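# Lower the held gear onto its shaft to mesh

## Task

The left gripper starts out holding a gear just above the top of a shaft. Lower the gear onto that shaft until it sits fully at the bottom, perpendicular to the shaft, with its teeth engaged with the two gears on either side. Forcing or wedging it too hard counts as a failure.

## Robot and tools

ROBOT. There are two six-joint arms, left_arm and right_arm, and each ends in a parallel two-finger gripper. left_arm is the one on the +y side; these names do not match image left or right. The left base sits at about (+0.006, +0.317, -0.002) m and the right base at about (-0.002, -0.284, +0.002) m, both almost unrotated. cam_high is fixed on a beam behind the arms. cam_left_wrist and cam_right_wrist ride on the wrists. Images are 896x504.

FRAMES. The scene frame has its origin at table-top height, midway between the bases. +x points out over the table, +y toward left_arm and +z up. Every hand position, orientation and wrist-camera pose in a result is given in that arm's own base frame. The fixed camera and the table use the scene frame. In the gripper's frame, the fingers point along +z and close along y. end_effector_position is the spot between the finger pads, just behind the tips. Reported hand poses can be off by a few cm.

ROW FORMAT. Every row holds 14 numbers, each in [-1, 1]. The order is: left waist, shoulder, elbow, wrist pitch, wrist yaw, wrist roll, left opening, then the same seven for the right arm. All 14 are required even when only one arm moves.
- The six joint numbers of each arm are offsets, not poses. They count from that arm's Joint targets as they stood when the action or move began. Within one action, each row counts from that same start, not from the row before it. Sending the same offset again in a later call moves the arm further.
- Scale: 1.0 equals 2.224 rad for waist, shoulder and elbow, and 8.485 rad for wrist pitch, wrist yaw and wrist roll. Small moves therefore need tiny numbers, above all on the wrists.
- Stated joint ranges (rad): waist -2.618..3.054, shoulder 0..3.142, elbow 0..3.142, wrist pitch -1.571..1.571, wrist yaw -1.571..1.571, wrist roll -2.094..2.094. An action is refused for both arms if it pushes a joint outward past its range by more than 0.059 rad (first four joints) or 0.124 rad (yaw, roll).
- Opening is absolute, not an offset. +1 is fully open (about 87 mm), 0 gives roughly 31-49 mm and -1 is closed. Any number you send is a command, including 0. To leave a gripper as it is, send its present command again; Tool commands shows it. Keep the left opening at its current grip value so the gear is not dropped.

TOOLS.
- execute_actions(actions, cameras): actions is a list of actions. Each action is a table of at most 15 rows, and each row is one 1/30 s step. A short table repeats its last row until step 15. An empty list returns the state plus images. cameras takes names, ["all"] or [].
- move(target, speed, blend, opening_speed, blocking, cameras): target is one 14-number row, or a list of up to 15 rows. All of them are offsets from the same starting Joint targets. All joints travel together, so the hand follows a curve. speed is the top rad/s of the joint with the farthest to go: 0.004-12.57, default 0.5. blend is in rad and rounds the corners between list targets; 0 stops at each. opening_speed is on the -1..+1 scale per second, at least 0.2. blocking=false returns after about 0.5 s while the move keeps running. A move does not avoid obstacles. The result gains a move: line reading done, off_target (at rest but more than 0.035 rad from target), moving, held or fault, plus limits=held if some steps were withheld.
- wait(seconds): 0-3600. Lets time pass and any running move continue.
- stop(): brakes a running move.
- zoom_image(camera, region): camera is cam_high, cam_left_wrist or cam_right_wrist. region is [x0, y0, x1, y1] in pixels, at most 504 by 504, taken from that camera's newest image.
- read_manual(section): gives only licence texts.
- finished_scene(scene): scene is an integer. It ends the scene and cannot be undone. The gear must stay seated once the robot lets go. Call nothing after it in the same reply.

RESULTS. Joint positions are in rad, per arm in the joint order above, with the gripper last on a 0 (closed) to 1 (open) scale. Joint velocities are in rad/s and may say within noise. Joint targets are the base for your next offsets. grip_measured is the finger reading on the same scale as your opening command. Joint torques follow joint order, with + meaning toward larger angles; they carry an offset and noise, and the first three wrap at ±28 N m. Other lines: joint sent to its limit; joint command not followed (the clearance check changed some steps); MOTOR HOT (75 °C). An OVER-TEMPERATURE FAULT at 90 °C folds that arm away for the rest of the scene.

CAUTIONS. Descend in small, slow steps and check alignment with zoomed images before each push. If the gear binds, back off and correct the tilt or offset rather than pressing harder. Fast contact hits hard, and a target far beyond the contact point presses hard. The arms must not touch each other, the bar, spacers, plate or rail, or squeeze the other arm's fingers. Wrist-camera cable contact counts as touching. Nothing may fall off the table. Objects can be nudged unexpectedly. Holding a load or a stretched pose heats the motors. If an arm is stopped against something, command its targets back past its positions to end the push. Once the gear is seated and meshed, open gently and lift clear.

Each tool is called after "Emit:" as name(argument=value, ...), one argument or row to a line, values as JSON.

## Session

Emit:
execute_actions(
  actions=[],
)

Emit:
zoom_image(
  camera="cam_high",
  region=[470, 200, 600, 320],
)

Nothing of this call was run. Scene 2 begins with your next reply.

Nothing of this call was run. Scene 2 begins with your next reply.

Emit:
execute_actions(
  actions=[],
)

Emit:
zoom_image(
  camera="cam_high",
  region=[470, 200, 600, 320],
)

Emit:
zoom_image(
  camera="cam_left_wrist",
  region=[300, 50, 680, 370],
)

Scene clock: 0.00 s.
left_arm: end_effector_position=(+0.2872, -0.1412, +0.1220) grip_measured=-0.477 end_effector_quat_wxyz=(-0.013, +0.871, +0.491, +0.015) | right_arm: end_effector_position=(+0.3825, +0.0000, +0.3605) grip_measured=+1.000 end_effector_quat_wxyz=(+0.707, +0.000, +0.707, +0.000)
Joint positions: left_arm=[-0.609 1.758 1.506 -1.328 -0.039 1.507 0.261] | right_arm=[0 1.047 1.047 0 0 0 1]
Joint velocities: within noise
Joint torques (N m): no reading
Heat: left arm: 28 °C; right arm: 26 °C.
Joint targets: left_arm=[-0.607 1.748 1.513 -1.332 -0.044 1.507] | right_arm=[0.000 1.043 1.058 0.005 0.000 0.000]
Tool commands: left_gripper/opening=-1.0 right_gripper/opening=+1.0
camera_calibration:
cam_left_wrist: T_world_to_cam=[[-0.85316, 0.52164, 0.00271, 0.31689], [0.31177, 0.50572, 0.80439, -0.09703], [0.41824, 0.68712, -0.59409, 0.19081]] pos_world=[0.2208, -0.24735, 0.19055]

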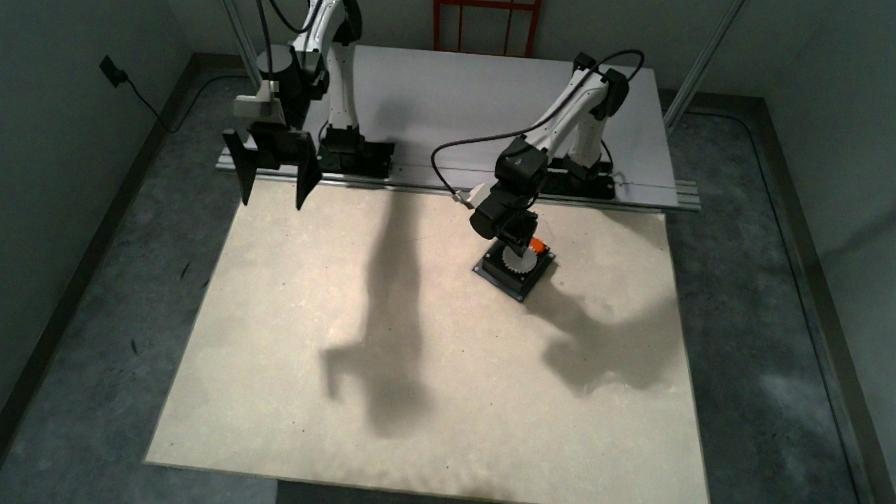

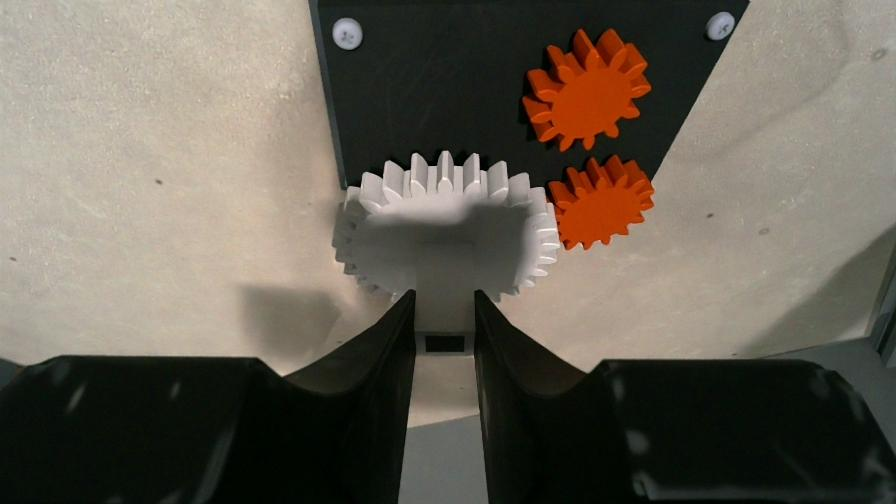

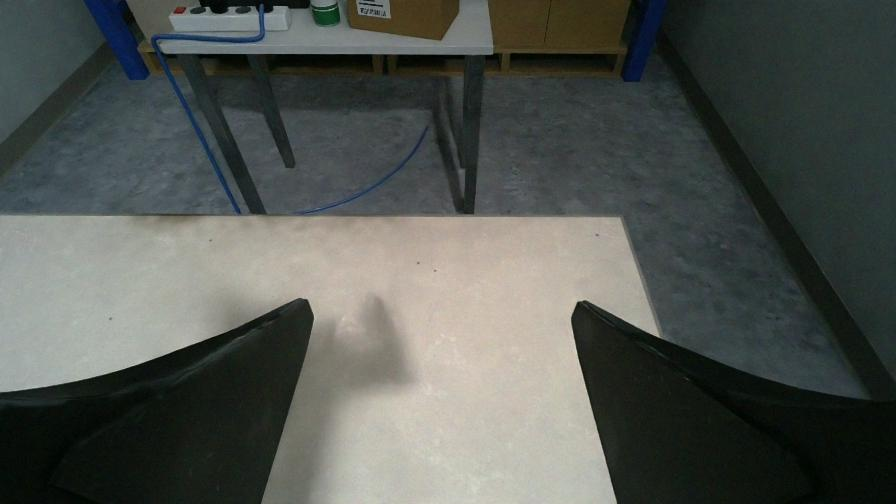

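Scaled by 3.877 from the camera's image (finer frame: 1280x720).

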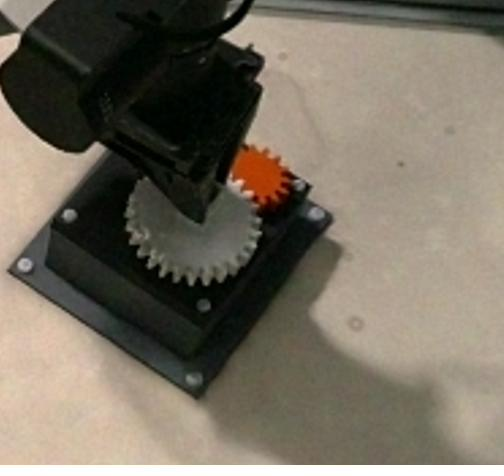

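Scaled by 1.326 from the camera's image (finer frame: 1280x720).

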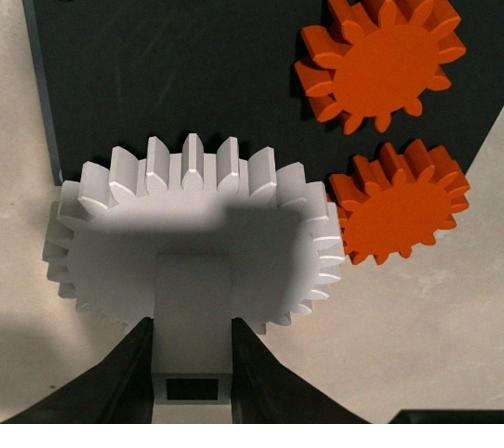

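Emit:
move(
  target=[
    [0,-0.0005,0.0264,-0.007,0,0,-1,0,0,0,0,0,0,1],
    [-0.075,-0.0005,0.0352,-0.00933,0,-0.01966,-1,0,0,0,0,0,0,1],
  ],
  speed=[0.3,0.6],
  blend=[0.01,0],
  cameras=["cam_left_wrist","cam_high"],
)

Emit:
zoom_image(
  camera="cam_high",
  region=[470, 220, 550, 300],
)

Scene clock: 8.77 s.
left_arm: end_effector_position=(+0.2553, -0.1807, +0.1375) grip_measured=-0.477 end_effector_quat_wxyz=(-0.012, +0.873, +0.487, +0.017) | right_arm: end_effector_position=(+0.3825, +0.0000, +0.3605) grip_measured=+1.000 end_effector_quat_wxyz=(+0.707, +0.000, +0.707, +0.000)
Joint positions: left_arm=[-0.768 1.758 1.567 -1.392 -0.039 1.355 0.261] | right_arm=[0 1.047 1.047 0 0 0 1]
Joint torques (N m): left_arm=[-0.79 -7.42 7.2 0.16 0.11 -0.2] | right_arm=[-0.25 -2.81 8.1 2.25 -0.06 0.09]
Heat: left arm: 29 °C; right arm: 29 °C.
Joint targets: left_arm=[-0.774 1.747 1.591 -1.411 -0.044 1.340] | right_arm=[0.000 1.043 1.058 0.005 0.000 0.000]
move: done
cam_left_wrist: T_world_to_cam=[[-0.84909, 0.52824, -0.00065, 0.31083], [0.31299, 0.50409, 0.80494, -0.08019], [0.42553, 0.68326, -0.59336, 0.2378]] pos_world=[0.18783, -0.28625, 0.20585]
Images, in order (width x height): cam_high 896x504, cam_left_wrist 896x504.

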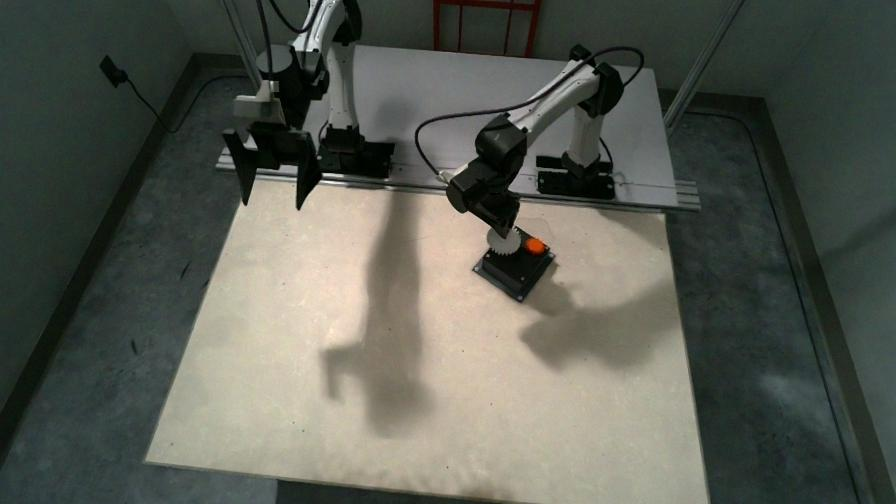

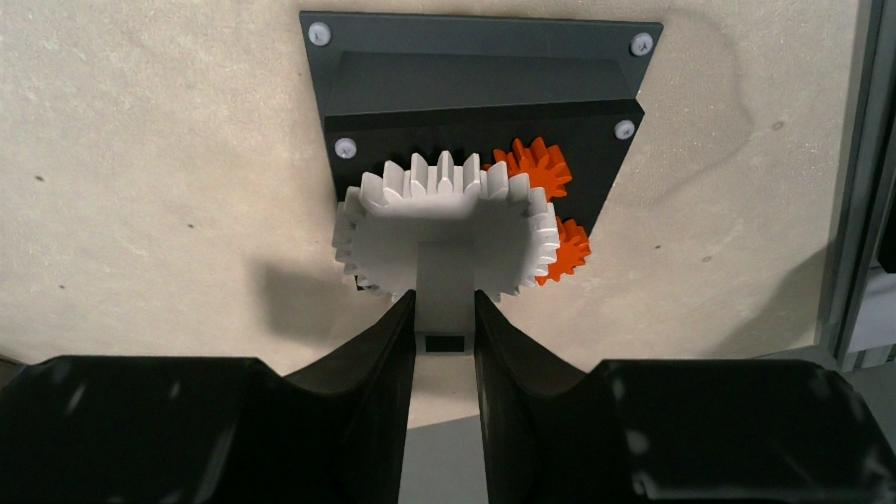

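Scaled by 6.300 from the camera's image (finer frame: 1280x720).

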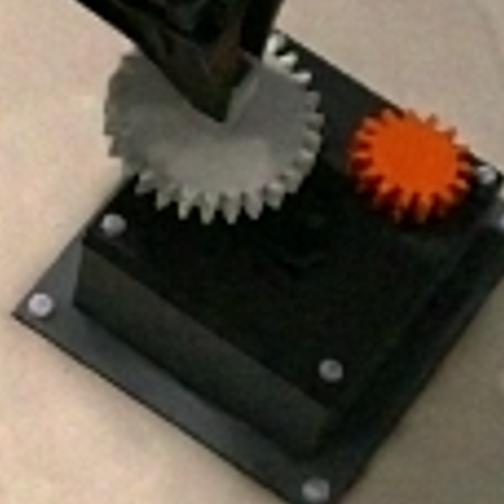

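Emit:
zoom_image(
  camera="cam_high",
  region=[504, 244, 534, 274],
)

Scaled by 16.800 from the camera's image (finer frame: 1280x720).

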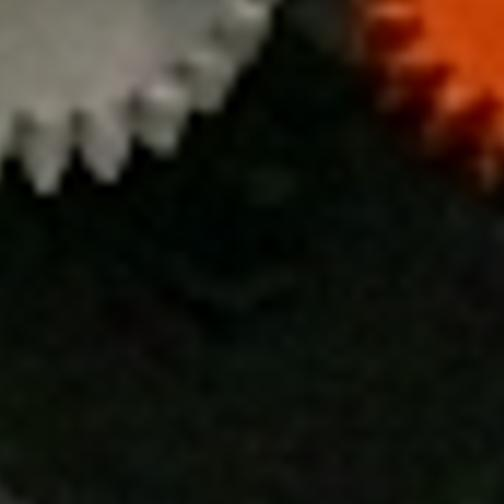

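Emit:
move(
  target=[0.0827,-0.1034,-0.1371,0.0285,0.0061,0.0219,-1,0,0,0,0,0,0,1],
  speed=0.3,
  cameras=["cam_left_wrist","cam_high"],
)

Emit:
zoom_image(
  camera="cam_high",
  region=[470, 220, 550, 300],
)

Emit:
zoom_image(
  camera="cam_left_wrist",
  region=[300, 50, 680, 370],
)

Scene clock: 141.23 s.
left_arm: end_effector_position=(+0.2689, -0.1338, +0.1261) grip_measured=-0.477 end_effector_quat_wxyz=(+0.060, +0.868, +0.493, +0.029) | right_arm: end_effector_position=(+0.3825, +0.0000, +0.3605) grip_measured=+1.000 end_effector_quat_wxyz=(+0.707, +0.000, +0.707, +0.000)
Joint positions: left_arm=[-0.6 1.55 1.296 -1.182 0 1.509 0.261] | right_arm=[0 1.047 1.047 0 0 0 1]
Joint torques (N m): left_arm=[0.8 -7.56 4.94 0.74 0.3 0.14] | right_arm=[-0.25 -2.81 8.1 2.25 -0.06 0.1]
Heat: left arm: 35 °C; right arm: 36 °C.
Joint targets: left_arm=[-0.590 1.518 1.286 -1.169 0.008 1.526] | right_arm=[0.000 1.043 1.058 0.005 0.000 0.000]
move: done
cam_left_wrist: T_world_to_cam=[[-0.84895, 0.51024, -0.1376, 0.31248], [0.2342, 0.59665, 0.76757, -0.06064], [0.47374, 0.6194, -0.62603, 0.17586]] pos_world=[0.19617, -0.23219, 0.19964]
Images, in order (width x height): cam_high 896x504, cam_left_wrist 896x504.

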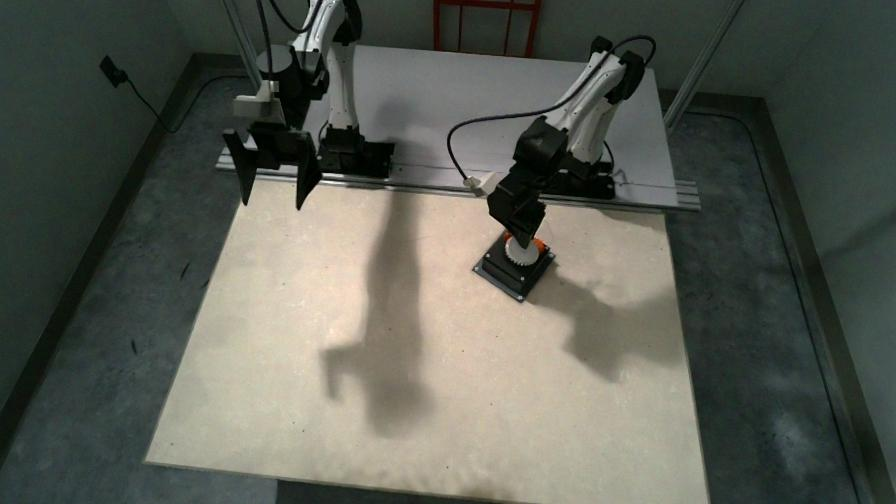

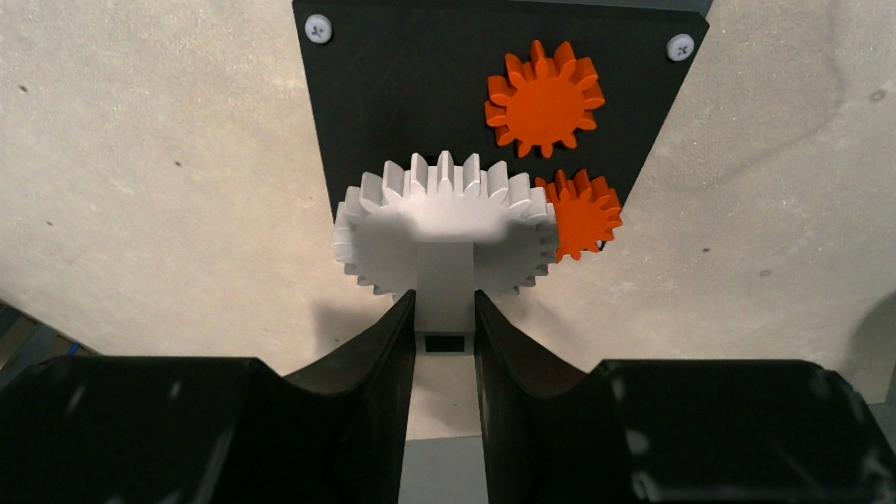

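Scaled by 6.300 from the camera's image (finer frame: 1280x720).

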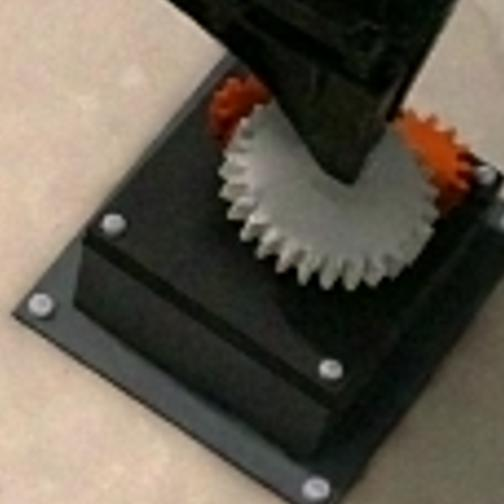

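Scaled by 1.326 from the camera's image (finer frame: 1280x720).

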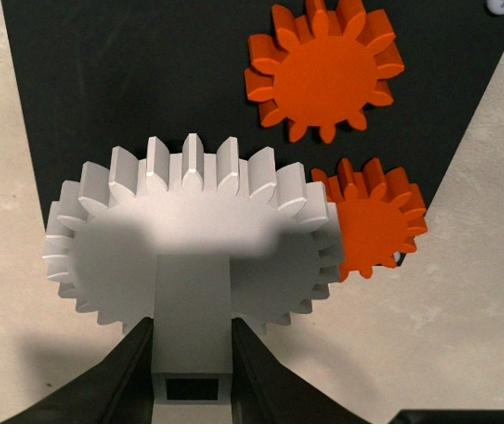

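Emit:
move(
  target=[-0.0022,0.0070,-0.0022,0.0024,0,-0.0006,-1,0,0,0,0,0,0,1],
  speed=0.1,
)

Emit:
move(
  target=[0,0.0008,-0.0046,0.0014,0,0,-1,0,0,0,0,0,0,1],
  speed=0.1,
)

Emit:
move(
  target=[0,0.0008,-0.0046,0.0014,0,0,-1,0,0,0,0,0,0,1],
  speed=0.1,
  cameras=["cam_left_wrist","cam_high"],
)

Emit:
zoom_image(
  camera="cam_high",
  region=[470, 220, 550, 300],
)

Scene clock: 172.50 s.
left_arm: end_effector_position=(+0.2719, -0.1358, +0.1252) grip_measured=-0.477 end_effector_quat_wxyz=(+0.067, +0.867, +0.492, +0.032) | right_arm: end_effector_position=(+0.3825, +0.0000, +0.3605) grip_measured=+1.000 end_effector_quat_wxyz=(+0.707, +0.000, +0.707, +0.000)
Joint positions: left_arm=[-0.6 1.55 1.29 -1.163 0 1.509 0.261] | right_arm=[0 1.047 1.047 0 0 0 1]
Joint torques (N m): left_arm=[0.39 -6.37 4.85 0.77 0.29 0.09] | right_arm=[-0.25 -2.81 8.1 2.25 -0.06 0.1]
Heat: left arm: 37 °C; right arm: 37 °C.
Joint targets: left_arm=[-0.595 1.533 1.281 -1.149 0.008 1.521] | right_arm=[0.000 1.043 1.058 0.005 0.000 0.000]
move: done

Scene clock: 173.17 s.
left_arm: end_effector_position=(+0.2722, -0.1361, +0.1228) grip_measured=-0.477 end_effector_quat_wxyz=(+0.067, +0.867, +0.492, +0.033) | right_arm: end_effector_position=(+0.3825, +0.0000, +0.3605) grip_measured=+1.000 end_effector_quat_wxyz=(+0.707, +0.000, +0.707, +0.000)
Joint positions: left_arm=[-0.6 1.55 1.28 -1.151 0 1.509 0.261] | right_arm=[0 1.047 1.047 0 0 0 1]
Joint torques (N m): left_arm=[0.36 -6.32 4.81 0.8 0.32 0.08] | right_arm=[-0.25 -2.81 8.09 2.25 -0.06 0.09]
Heat: left arm: 37 °C; right arm: 37 °C.
Joint targets: left_arm=[-0.595 1.535 1.271 -1.137 0.008 1.521] | right_arm=[0.000 1.043 1.058 0.005 0.000 0.000]
move: done

Scene clock: 173.83 s.
left_arm: end_effector_position=(+0.2725, -0.1363, +0.1202) grip_measured=-0.477 end_effector_quat_wxyz=(+0.068, +0.867, +0.492, +0.033) | right_arm: end_effector_position=(+0.3825, +0.0000, +0.3605) grip_measured=+1.000 end_effector_quat_wxyz=(+0.707, +0.000, +0.707, +0.000)
Joint positions: left_arm=[-0.6 1.55 1.27 -1.139 0 1.509 0.261] | right_arm=[0 1.047 1.047 0 0 0 1]
Joint torques (N m): left_arm=[0.34 -6.17 4.86 0.75 0.32 0.09] | right_arm=[-0.25 -2.82 8.1 2.25 -0.06 0.1]
Heat: left arm: 37 °C; right arm: 37 °C.
Joint targets: left_arm=[-0.595 1.537 1.261 -1.125 0.008 1.521] | right_arm=[0.000 1.043 1.058 0.005 0.000 0.000]
move: done
cam_left_wrist: T_world_to_cam=[[-0.84637, 0.50933, -0.15571, 0.31729], [0.22298, 0.60437, 0.76486, -0.05113], [0.48367, 0.61263, -0.6251, 0.16833]] pos_world=[0.19853, -0.23383, 0.19373]
Images, in order (width x height): cam_high 896x504, cam_left_wrist 896x504.

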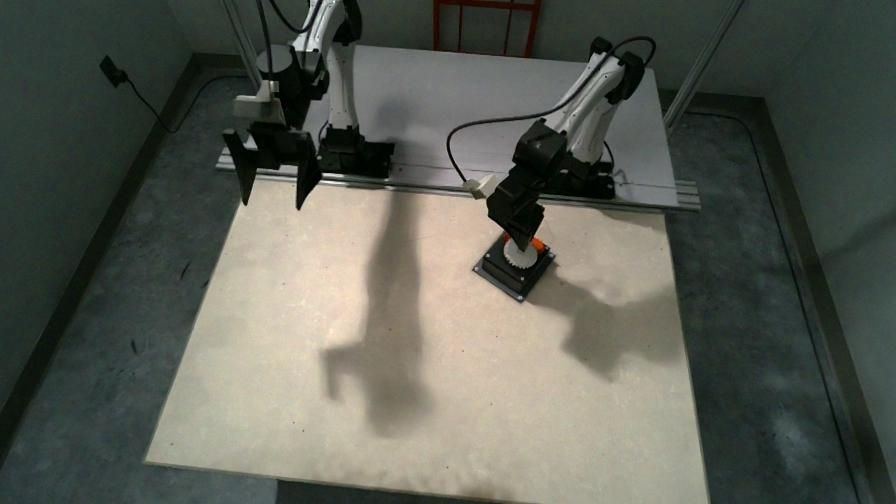

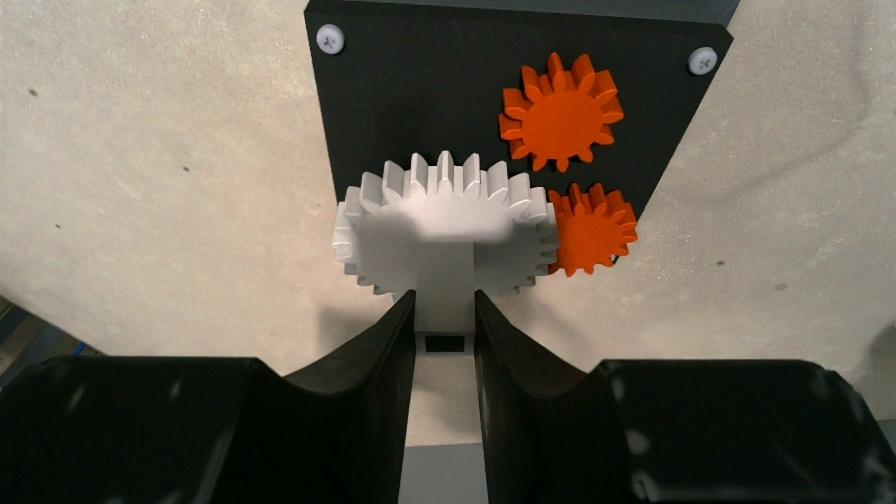

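Scaled by 6.300 from the camera's image (finer frame: 1280x720).

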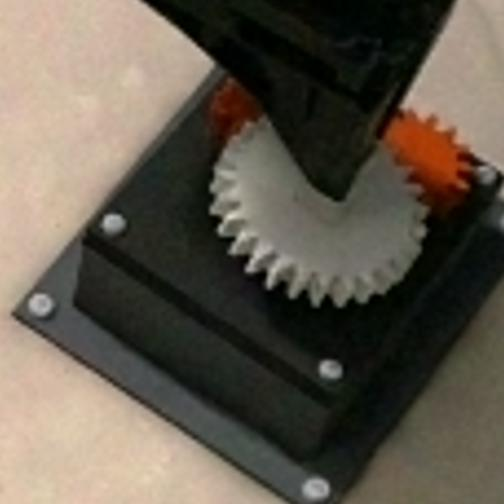

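Emit:
move(
  target=[-0.002,0.0008,-0.0046,0.0014,0,0,-1,0,0,0,0,0,0,1],
  speed=0.1,
)

Emit:
move(
  target=[0,0.0008,-0.0046,0.0014,0,0,-1,0,0,0,0,0,0,1],
  speed=0.1,
)

Emit:
move(
  target=[0,0.0008,-0.0046,0.0014,0,0,-1,0,0,0,0,0,0,1],
  speed=0.1,
)

Scene clock: 179.13 s.
left_arm: end_effector_position=(+0.2728, -0.1365, +0.1178) grip_measured=-0.477 end_effector_quat_wxyz=(+0.069, +0.867, +0.492, +0.033) | right_arm: end_effector_position=(+0.3825, +0.0000, +0.3605) grip_measured=+1.000 end_effector_quat_wxyz=(+0.707, +0.000, +0.707, +0.000)
Joint positions: left_arm=[-0.6 1.55 1.26 -1.127 0 1.509 0.261] | right_arm=[0 1.047 1.047 0 0 0 1]
Joint torques (N m): left_arm=[-0.05 -6.13 4.83 0.79 0.28 0.07] | right_arm=[-0.25 -2.82 8.1 2.25 -0.06 0.09]
Heat: left arm: 36 °C; right arm: 37 °C.
Joint targets: left_arm=[-0.600 1.539 1.251 -1.113 0.008 1.521] | right_arm=[0.000 1.043 1.058 0.005 0.000 0.000]
move: done

Scene clock: 179.77 s.
left_arm: end_effector_position=(+0.2729, -0.1367, +0.1152) grip_measured=-0.477 end_effector_quat_wxyz=(+0.070, +0.867, +0.492, +0.033) | right_arm: end_effector_position=(+0.3825, +0.0000, +0.3605) grip_measured=+1.000 end_effector_quat_wxyz=(+0.707, +0.000, +0.707, +0.000)
Joint positions: left_arm=[-0.6 1.55 1.25 -1.115 0.001 1.509 0.261] | right_arm=[0 1.047 1.047 0 0 0 1]
Joint torques (N m): left_arm=[-0.12 -5.94 4.81 0.81 0.31 0.1] | right_arm=[-0.25 -2.81 8.1 2.25 -0.06 0.09]
Heat: left arm: 36 °C; right arm: 37 °C.
Joint targets: left_arm=[-0.600 1.540 1.240 -1.101 0.008 1.521] | right_arm=[0.000 1.043 1.058 0.005 0.000 0.000]
move: done

Scene clock: 180.33 s.
left_arm: end_effector_position=(+0.2730, -0.1369, +0.1127) grip_measured=-0.477 end_effector_quat_wxyz=(+0.071, +0.867, +0.492, +0.034) | right_arm: end_effector_position=(+0.3825, +0.0000, +0.3605) grip_measured=+1.000 end_effector_quat_wxyz=(+0.707, +0.000, +0.707, +0.000)
Joint positions: left_arm=[-0.6 1.55 1.239 -1.103 0.002 1.509 0.261] | right_arm=[0 1.047 1.047 0 0 0 1]
Joint torques (N m): left_arm=[-0.05 -5.79 4.77 0.76 0.3 0.1] | right_arm=[-0.25 -2.82 8.09 2.25 -0.06 0.1]
Heat: left arm: 36 °C; right arm: 37 °C.
Joint targets: left_arm=[-0.600 1.542 1.230 -1.089 0.008 1.521] | right_arm=[0.000 1.043 1.058 0.005 0.000 0.000]
move: done

Emit:
execute_actions(
  actions=[],
)

Emit:
zoom_image(
  camera="cam_high",
  region=[490, 225, 550, 285],
)

Emit:
zoom_image(
  camera="cam_left_wrist",
  region=[300, 50, 680, 370],
)

Scene clock: 184.93 s.
left_arm: end_effector_position=(+0.2731, -0.1370, +0.1127) grip_measured=-0.477 end_effector_quat_wxyz=(+0.071, +0.867, +0.492, +0.034) | right_arm: end_effector_position=(+0.3825, +0.0000, +0.3605) grip_measured=+1.000 end_effector_quat_wxyz=(+0.707, +0.000, +0.707, +0.000)
Joint positions: left_arm=[-0.6 1.55 1.239 -1.103 0.002 1.509 0.261] | right_arm=[0 1.047 1.047 0 0 0 1]
Joint velocities: within noise
Joint torques (N m): left_arm=[-0.05 -5.71 4.88 0.8 0.28 0.1] | right_arm=[-0.24 -2.82 8.09 2.25 -0.06 0.09]
Heat: left arm: 36 °C; right arm: 38 °C.
Joint targets: left_arm=[-0.600 1.542 1.230 -1.089 0.008 1.521] | right_arm=[0.000 1.043 1.058 0.005 0.000 0.000]
Tool commands: left_gripper/opening=-1.0 right_gripper/opening=+1.0
camera_calibration:
cam_left_wrist: T_world_to_cam=[[-0.84567, 0.50887, -0.1609, 0.31741], [0.22021, 0.60731, 0.76333, -0.04371], [0.48616, 0.6101, -0.62564, 0.16271]] pos_world=[0.19895, -0.23425, 0.18623]

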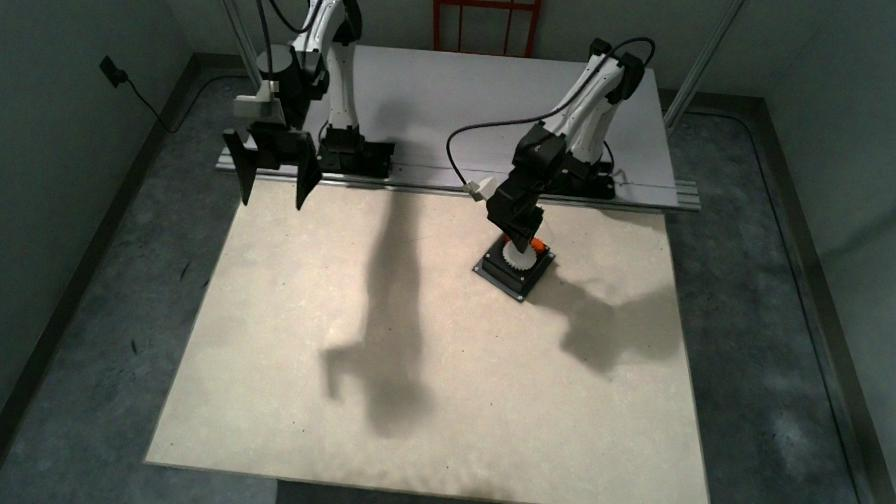

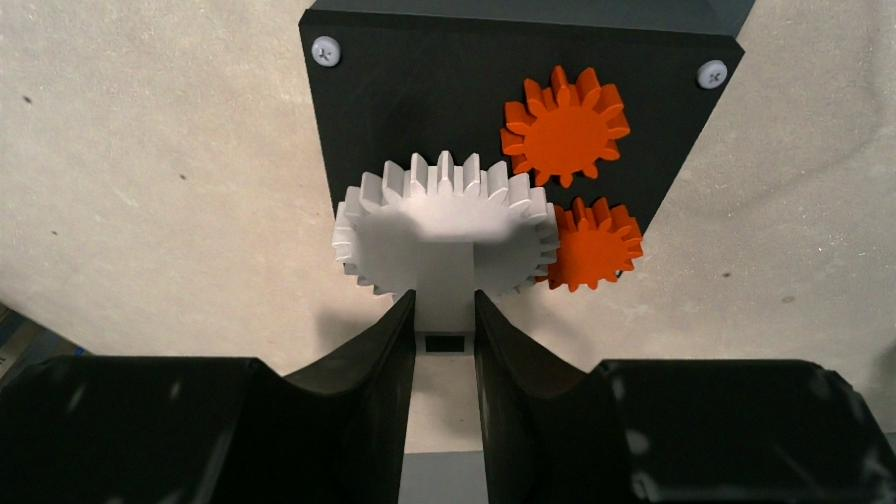

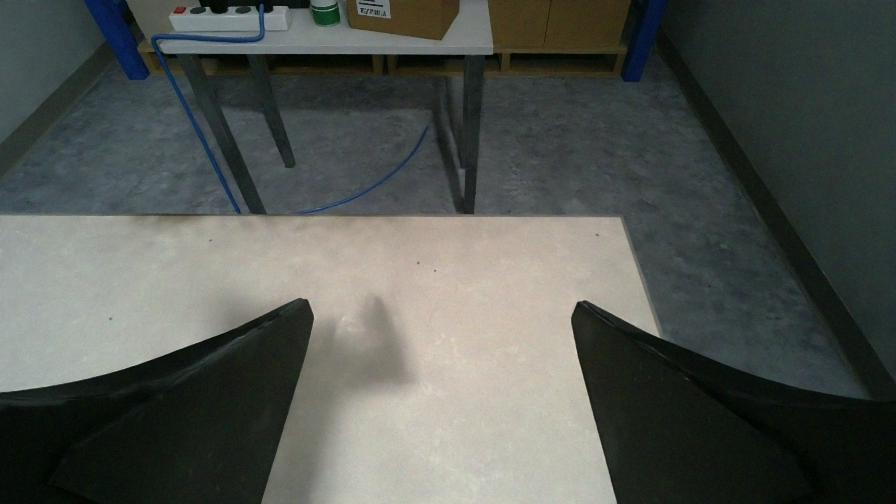

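Scaled by 8.400 from the camera's image (finer frame: 1280x720).

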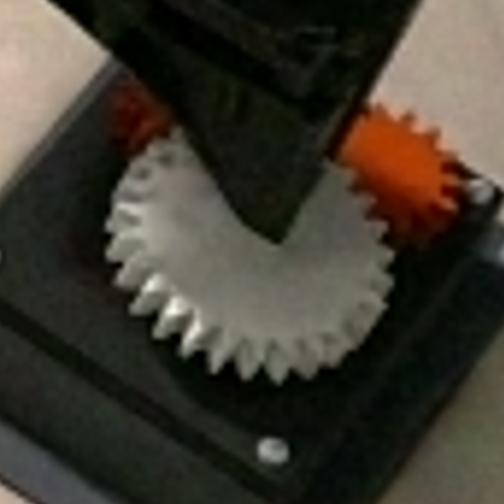

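Scaled by 1.326 from the camera's image (finer frame: 1280x720).

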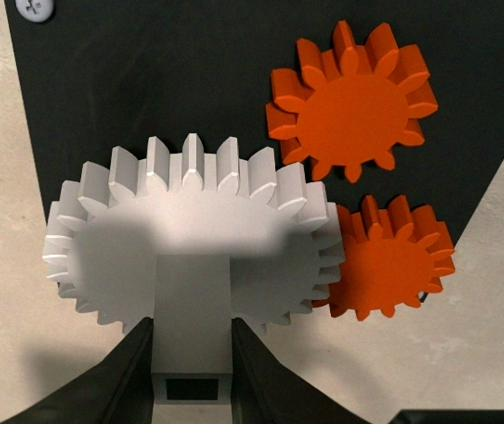

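Emit:
move(
  target=[0,0.0008,-0.0046,0.0014,0,0,-1,0,0,0,0,0,0,1],
  speed=0.1,
)

Emit:
move(
  target=[0,0.0006,-0.0037,0.0011,0,0,-1,0,0,0,0,0,0,1],
  speed=0.1,
)

Emit:
move(
  target=[0,0.0006,-0.0037,0.0011,0,0,-1,0,0,0,0,0,0,1],
  speed=0.1,
  cameras=["cam_left_wrist"],
)

Emit:
zoom_image(
  camera="cam_left_wrist",
  region=[450, 100, 670, 320],
)

Scene clock: 195.93 s.
left_arm: end_effector_position=(+0.2731, -0.1372, +0.1101) grip_measured=-0.477 end_effector_quat_wxyz=(+0.072, +0.867, +0.492, +0.033) | right_arm: end_effector_position=(+0.3825, +0.0000, +0.3605) grip_measured=+1.000 end_effector_quat_wxyz=(+0.707, +0.000, +0.707, +0.000)
Joint positions: left_arm=[-0.6 1.55 1.229 -1.091 0.003 1.509 0.261] | right_arm=[0 1.047 1.047 0 0 0 1]
Joint torques (N m): left_arm=[-0.14 -5.67 4.81 0.81 0.27 0.09] | right_arm=[-0.25 -2.82 8.1 2.24 -0.07 0.09]
Heat: left arm: 35 °C; right arm: 38 °C.
Joint targets: left_arm=[-0.600 1.544 1.220 -1.078 0.008 1.521] | right_arm=[0.000 1.043 1.058 0.005 0.000 0.000]
move: done

Scene clock: 196.43 s.
left_arm: end_effector_position=(+0.2732, -0.1373, +0.1096) grip_measured=-0.477 end_effector_quat_wxyz=(+0.072, +0.867, +0.492, +0.034) | right_arm: end_effector_position=(+0.3825, +0.0000, +0.3605) grip_measured=+1.000 end_effector_quat_wxyz=(+0.707, +0.000, +0.707, +0.000)
Joint positions: left_arm=[-0.6 1.55 1.227 -1.088 0.003 1.509 0.261] | right_arm=[0 1.047 1.047 0 0 0 1]
Joint torques (N m): left_arm=[-0.1 -5.45 4.4 0.86 0.3 0.09] | right_arm=[-0.25 -2.82 8.1 2.25 -0.06 0.09]
Heat: left arm: 35 °C; right arm: 38 °C.
Joint targets: left_arm=[-0.600 1.545 1.212 -1.068 0.008 1.521] | right_arm=[0.000 1.043 1.058 0.005 0.000 0.000]
move: done

Scene clock: 196.93 s.
left_arm: end_effector_position=(+0.2734, -0.1373, +0.1092) grip_measured=-0.477 end_effector_quat_wxyz=(+0.072, +0.867, +0.492, +0.034) | right_arm: end_effector_position=(+0.3825, +0.0000, +0.3605) grip_measured=+1.000 end_effector_quat_wxyz=(+0.707, +0.000, +0.707, +0.000)
Joint positions: left_arm=[-0.6 1.55 1.225 -1.086 0.003 1.509 0.261] | right_arm=[0 1.047 1.047 0 0 0 1]
Joint torques (N m): left_arm=[-0.08 -5.41 3.78 0.94 0.3 0.09] | right_arm=[-0.25 -2.82 8.1 2.25 -0.06 0.09]
Heat: left arm: 35 °C; right arm: 38 °C.
Joint targets: left_arm=[-0.600 1.547 1.204 -1.059 0.008 1.521] | right_arm=[0.000 1.043 1.058 0.005 0.000 0.000]
move: done
cam_left_wrist: T_world_to_cam=[[-0.84532, 0.50863, -0.16351, 0.31734], [0.21911, 0.60917, 0.76217, -0.04019], [0.48727, 0.60845, -0.62639, 0.1603]] pos_world=[0.19895, -0.23446, 0.18293]

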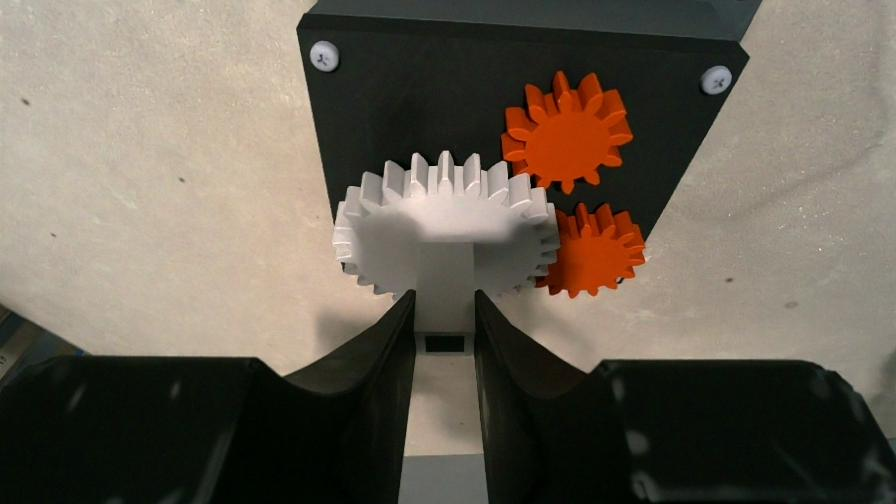

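Scaled by 2.291 from the camera's image (finer frame: 1280x720).

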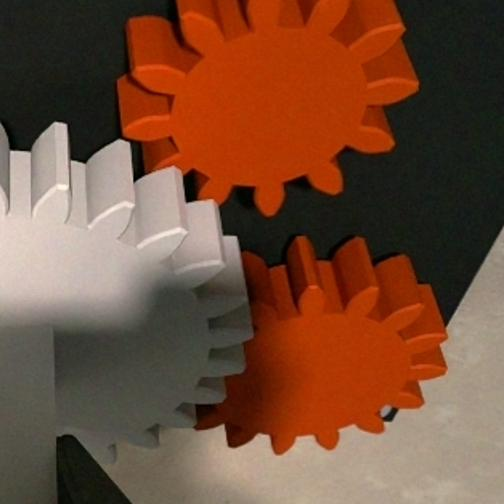

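Emit:
move(
  target=[-0.0001,-0.0028,-0.0032,0.0001,0,0.0047,-1,0,0,0,0,0,0,1],
  speed=0.15,
)

Emit:
move(
  target=[-0.0001,-0.0028,-0.0032,0.0001,0,0.0047,-1,0,0,0,0,0,0,1],
  speed=0.15,
  cameras=["cam_left_wrist"],
)

Emit:
zoom_image(
  camera="cam_left_wrist",
  region=[450, 100, 670, 320],
)

Scene clock: 219.73 s.
left_arm: end_effector_position=(+0.2733, -0.1376, +0.1088) grip_measured=-0.477 end_effector_quat_wxyz=(+0.072, +0.875, +0.478, +0.034) | right_arm: end_effector_position=(+0.3825, +0.0000, +0.3605) grip_measured=+1.000 end_effector_quat_wxyz=(+0.707, +0.000, +0.707, +0.000)
Joint positions: left_arm=[-0.6 1.547 1.22 -1.086 0.005 1.541 0.261] | right_arm=[0 1.047 1.047 0 0 0 1]
Joint torques (N m): left_arm=[-0.17 -5.74 3.69 0.92 0.26 0.15] | right_arm=[-0.25 -2.82 8.1 2.25 -0.06 0.09]
Heat: left arm: 34 °C; right arm: 38 °C.
Joint targets: left_arm=[-0.600 1.540 1.196 -1.058 0.008 1.561] | right_arm=[0.000 1.043 1.058 0.005 0.000 0.000]
move: done

Scene clock: 220.63 s.
left_arm: end_effector_position=(+0.2731, -0.1378, +0.1085) grip_measured=-0.477 end_effector_quat_wxyz=(+0.071, +0.884, +0.460, +0.034) | right_arm: end_effector_position=(+0.3825, +0.0000, +0.3605) grip_measured=+1.000 end_effector_quat_wxyz=(+0.707, +0.000, +0.707, +0.000)
Joint positions: left_arm=[-0.6 1.541 1.213 -1.084 0.006 1.581 0.261] | right_arm=[0 1.047 1.047 0 0 0 1]
Joint torques (N m): left_arm=[-0.05 -5.59 3.71 0.93 0.25 0.17] | right_arm=[-0.27 -2.81 8.1 2.25 -0.06 0.1]
Heat: left arm: 34 °C; right arm: 38 °C.
Joint targets: left_arm=[-0.600 1.534 1.189 -1.057 0.008 1.601] | right_arm=[0.000 1.043 1.058 0.005 0.000 0.000]
move: done
cam_left_wrist: T_world_to_cam=[[-0.80656, 0.56851, -0.16206, 0.31471], [0.25919, 0.58648, 0.76737, -0.05396], [0.5313, 0.57693, -0.62038, 0.14319]] pos_world=[0.19174, -0.22988, 0.18124]

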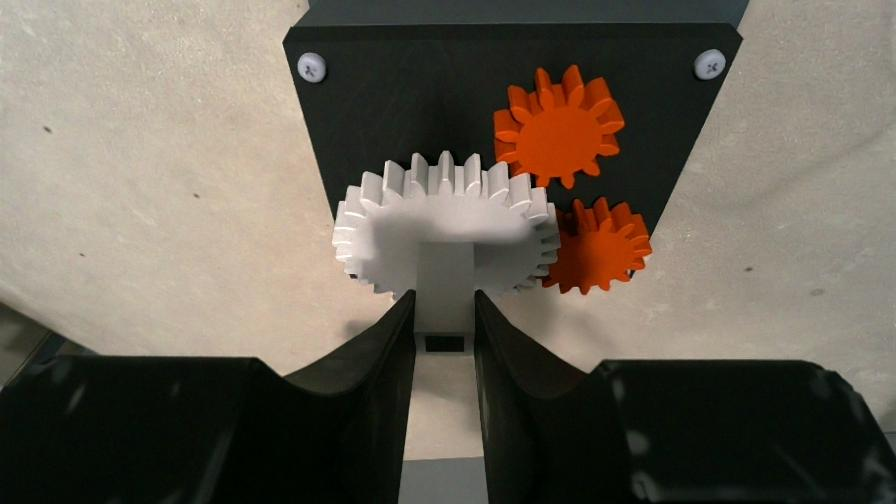

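Scaled by 2.291 from the camera's image (finer frame: 1280x720).

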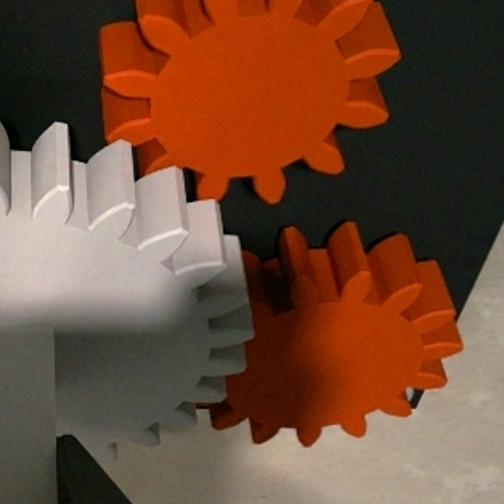

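Emit:
move(
  target=[-0.0001,-0.0028,-0.0032,0.0001,0,0.0047,-1,0,0,0,0,0,0,1],
  speed=0.15,
)

Emit:
move(
  target=[-0.0001,-0.0028,-0.0032,0.0001,0,0.0047,-1,0,0,0,0,0,0,1],
  speed=0.15,
  cameras=["cam_left_wrist"],
)

Emit:
zoom_image(
  camera="cam_left_wrist",
  region=[450, 100, 670, 320],
)

Scene clock: 226.83 s.
left_arm: end_effector_position=(+0.2732, -0.1379, +0.1084) grip_measured=-0.477 end_effector_quat_wxyz=(+0.070, +0.893, +0.443, +0.036) | right_arm: end_effector_position=(+0.3825, +0.0000, +0.3605) grip_measured=+1.000 end_effector_quat_wxyz=(+0.707, +0.000, +0.707, +0.000)
Joint positions: left_arm=[-0.6 1.536 1.206 -1.082 0.006 1.621 0.261] | right_arm=[0 1.047 1.047 0 0 0 1]
Joint torques (N m): left_arm=[-0.14 -5.57 3.71 0.9 0.23 0.15] | right_arm=[-0.25 -2.82 8.09 2.25 -0.06 0.09]
Heat: left arm: 34 °C; right arm: 39 °C.
Joint targets: left_arm=[-0.600 1.528 1.182 -1.056 0.008 1.641] | right_arm=[0.000 1.043 1.058 0.005 0.000 0.000]
move: done

Scene clock: 227.73 s.
left_arm: end_effector_position=(+0.2737, -0.1383, +0.1080) grip_measured=-0.477 end_effector_quat_wxyz=(+0.070, +0.902, +0.424, +0.038) | right_arm: end_effector_position=(+0.3825, +0.0000, +0.3605) grip_measured=+1.000 end_effector_quat_wxyz=(+0.707, +0.000, +0.707, +0.000)
Joint positions: left_arm=[-0.6 1.531 1.198 -1.079 0.005 1.662 0.261] | right_arm=[0 1.047 1.047 0 0 0 1]
Joint torques (N m): left_arm=[-0.17 -5.74 3.7 0.91 0.24 0.19] | right_arm=[-0.25 -2.81 8.1 2.25 -0.07 0.09]
Heat: left arm: 34 °C; right arm: 39 °C.
Joint targets: left_arm=[-0.600 1.522 1.175 -1.055 0.008 1.680] | right_arm=[0.000 1.043 1.058 0.005 0.000 0.000]
move: done
cam_left_wrist: T_world_to_cam=[[-0.75719, 0.63255, -0.16293, 0.31087], [0.29785, 0.55635, 0.77573, -0.06911], [0.58134, 0.53885, -0.60967, 0.12268]] pos_world=[0.18465, -0.2243, 0.17906]

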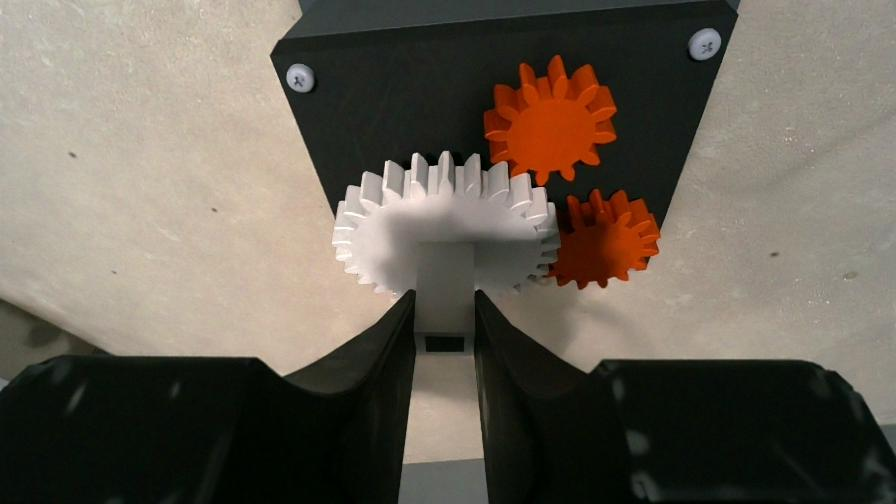

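Scaled by 2.291 from the camera's image (finer frame: 1280x720).

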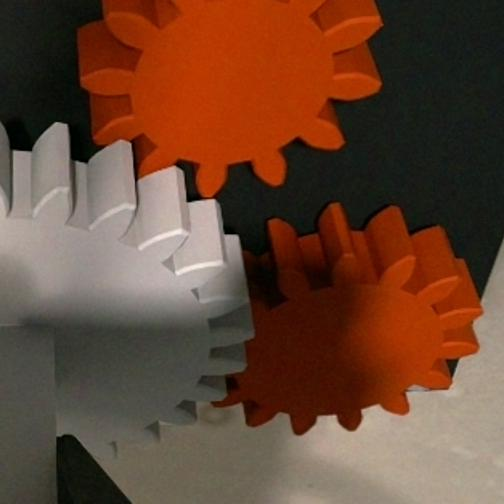

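Emit:
move(
  target=[-0.0001,-0.0028,-0.0036,0.0002,0,0.0047,-1,0,0,0,0,0,0,1],
  speed=0.15,
)

Emit:
move(
  target=[-0.0001,-0.0028,-0.0036,0.0002,0,0.0047,-1,0,0,0,0,0,0,1],
  speed=0.15,
  cameras=["cam_left_wrist","cam_high"],
)

Emit:
zoom_image(
  camera="cam_left_wrist",
  region=[450, 100, 670, 320],
)

Emit:
zoom_image(
  camera="cam_high",
  region=[490, 225, 550, 285],
)

Scene clock: 236.37 s.
left_arm: end_effector_position=(+0.2735, -0.1383, +0.1078) grip_measured=-0.477 end_effector_quat_wxyz=(+0.069, +0.910, +0.406, +0.039) | right_arm: end_effector_position=(+0.3825, +0.0000, +0.3605) grip_measured=+1.000 end_effector_quat_wxyz=(+0.707, +0.000, +0.707, +0.000)
Joint positions: left_arm=[-0.6 1.524 1.189 -1.077 0.005 1.701 0.261] | right_arm=[0 1.047 1.047 0 0 0 1]
Joint torques (N m): left_arm=[-0.17 -5.63 3.81 0.89 0.26 0.13] | right_arm=[-0.25 -2.82 8.09 2.25 -0.06 0.09]
Heat: left arm: 33 °C; right arm: 39 °C.
Joint targets: left_arm=[-0.601 1.515 1.167 -1.054 0.008 1.720] | right_arm=[0.000 1.043 1.058 0.005 0.000 0.000]
move: done

Scene clock: 237.27 s.
left_arm: end_effector_position=(+0.2731, -0.1384, +0.1078) grip_measured=-0.477 end_effector_quat_wxyz=(+0.069, +0.918, +0.388, +0.041) | right_arm: end_effector_position=(+0.3825, +0.0000, +0.3605) grip_measured=+1.000 end_effector_quat_wxyz=(+0.707, +0.000, +0.707, +0.000)
Joint positions: left_arm=[-0.6 1.517 1.182 -1.076 0.005 1.741 0.261] | right_arm=[0 1.047 1.047 0 0 0 1]
Joint torques (N m): left_arm=[-0.25 -5.44 3.79 0.88 0.23 0.18] | right_arm=[-0.25 -2.81 8.09 2.25 -0.07 0.09]
Heat: left arm: 33 °C; right arm: 39 °C.
Joint targets: left_arm=[-0.601 1.509 1.159 -1.052 0.008 1.760] | right_arm=[0.000 1.043 1.058 0.005 0.000 0.000]
move: done
cam_left_wrist: T_world_to_cam=[[-0.70428, 0.69109, -0.16241, 0.30405], [0.33372, 0.5242, 0.78348, -0.08387], [0.62659, 0.49759, -0.59982, 0.10384]] pos_world=[0.17706, -0.21783, 0.17737]
Images, in order (width x height): cam_high 896x504, cam_left_wrist 896x504.

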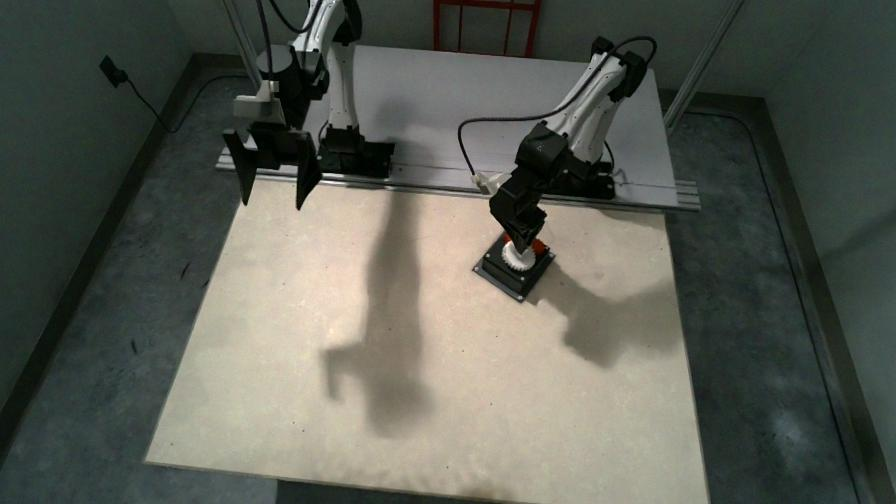

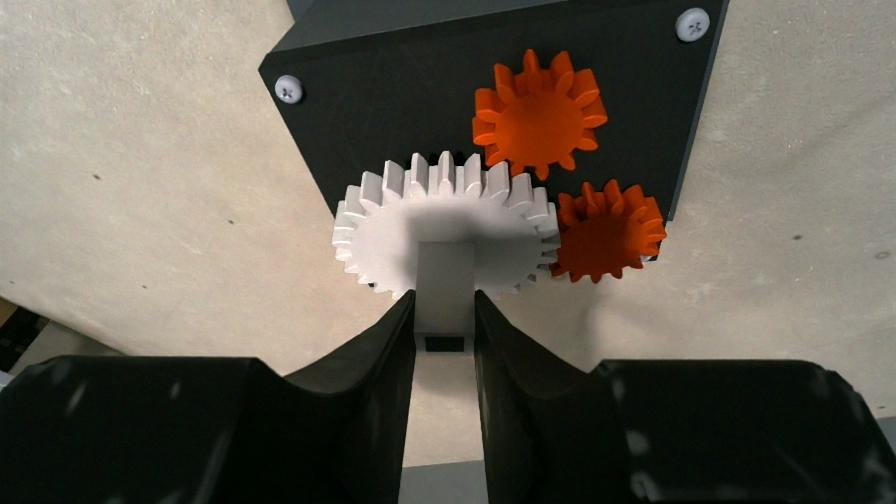

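Scaled by 2.291 from the camera's image (finer frame: 1280x720).

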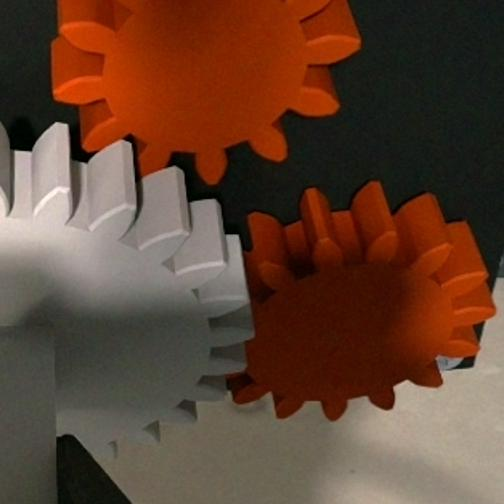

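Scaled by 8.400 from the camera's image (finer frame: 1280x720).

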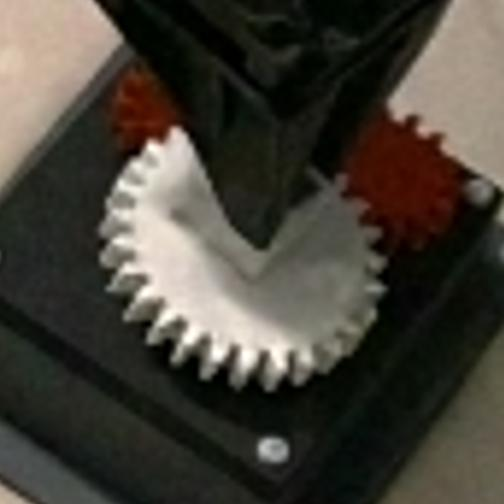

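Emit:
move(
  target=[0,0.0004,-0.004,0.0012,0,0,-1,0,0,0,0,0,0,1],
  speed=0.1,
)

Emit:
move(
  target=[0,0.0021,0.0024,0,0,-0.0047,-1,0,0,0,0,0,0,1],
  speed=0.1,
)

Emit:
move(
  target=[0,0.0014,0.0016,0,0,-0.003,-1,0,0,0,0,0,0,1],
  speed=0.1,
)

Emit:
move(
  target=[0,0.0014,0.0016,0,0,-0.003,-1,0,0,0,0,0,0,1],
  speed=0.1,
)

Scene clock: 289.23 s.
left_arm: end_effector_position=(+0.2732, -0.1381, +0.1073) grip_measured=-0.477 end_effector_quat_wxyz=(+0.070, +0.918, +0.388, +0.043) | right_arm: end_effector_position=(+0.3825, +0.0000, +0.3605) grip_measured=+1.000 end_effector_quat_wxyz=(+0.707, +0.000, +0.707, +0.000)
Joint positions: left_arm=[-0.6 1.513 1.176 -1.07 0.004 1.742 0.261] | right_arm=[0 1.047 1.047 0 0 0 1]
Joint torques (N m): left_arm=[-0.16 -5.11 3.56 0.94 0.26 0.17] | right_arm=[-0.25 -2.81 8.09 2.25 -0.06 0.09]
Heat: left arm: 33 °C; right arm: 40 °C.
Joint targets: left_arm=[-0.601 1.510 1.150 -1.042 0.008 1.760] | right_arm=[0.000 1.043 1.058 0.005 0.000 0.000]
move: done

Scene clock: 290.13 s.
left_arm: end_effector_position=(+0.2733, -0.1380, +0.1073) grip_measured=-0.477 end_effector_quat_wxyz=(+0.070, +0.917, +0.391, +0.043) | right_arm: end_effector_position=(+0.3825, +0.0000, +0.3605) grip_measured=+1.000 end_effector_quat_wxyz=(+0.707, +0.000, +0.707, +0.000)
Joint positions: left_arm=[-0.6 1.513 1.176 -1.069 0.003 1.734 0.261] | right_arm=[0 1.047 1.047 0 0 0 1]
Joint torques (N m): left_arm=[-0.16 -4.78 3.96 0.92 0.27 -0.18] | right_arm=[-0.25 -2.81 8.1 2.25 -0.06 0.09]
Heat: left arm: 33 °C; right arm: 40 °C.
Joint targets: left_arm=[-0.601 1.515 1.155 -1.042 0.008 1.720] | right_arm=[0.000 1.043 1.058 0.005 0.000 0.000]
move: done

Scene clock: 290.97 s.
left_arm: end_effector_position=(+0.2735, -0.1379, +0.1074) grip_measured=-0.477 end_effector_quat_wxyz=(+0.073, +0.912, +0.402, +0.043) | right_arm: end_effector_position=(+0.3825, +0.0000, +0.3605) grip_measured=+1.000 end_effector_quat_wxyz=(+0.707, +0.000, +0.707, +0.000)
Joint positions: left_arm=[-0.6 1.513 1.176 -1.064 0.003 1.71 0.261] | right_arm=[0 1.047 1.047 0 0 0 1]
Joint torques (N m): left_arm=[-0.23 -4.49 4.26 0.86 0.28 -0.15] | right_arm=[-0.24 -2.81 8.1 2.25 -0.06 0.09]
Heat: left arm: 33 °C; right arm: 40 °C.
Joint targets: left_arm=[-0.601 1.518 1.159 -1.042 0.008 1.695] | right_arm=[0.000 1.043 1.058 0.005 0.000 0.000]
move: done

Scene clock: 291.80 s.
left_arm: end_effector_position=(+0.2734, -0.1374, +0.1074) grip_measured=-0.477 end_effector_quat_wxyz=(+0.074, +0.906, +0.413, +0.044) | right_arm: end_effector_position=(+0.3825, +0.0000, +0.3605) grip_measured=+1.000 end_effector_quat_wxyz=(+0.707, +0.000, +0.707, +0.000)
Joint positions: left_arm=[-0.6 1.513 1.176 -1.062 0.002 1.685 0.261] | right_arm=[0 1.047 1.047 0 0 0 1]
Joint torques (N m): left_arm=[-0.21 -4.21 4.48 0.9 0.29 -0.19] | right_arm=[-0.25 -2.82 8.1 2.25 -0.06 0.1]
Heat: left arm: 33 °C; right arm: 40 °C.
Joint targets: left_arm=[-0.601 1.521 1.162 -1.042 0.008 1.670] | right_arm=[0.000 1.043 1.058 0.005 0.000 0.000]
move: done


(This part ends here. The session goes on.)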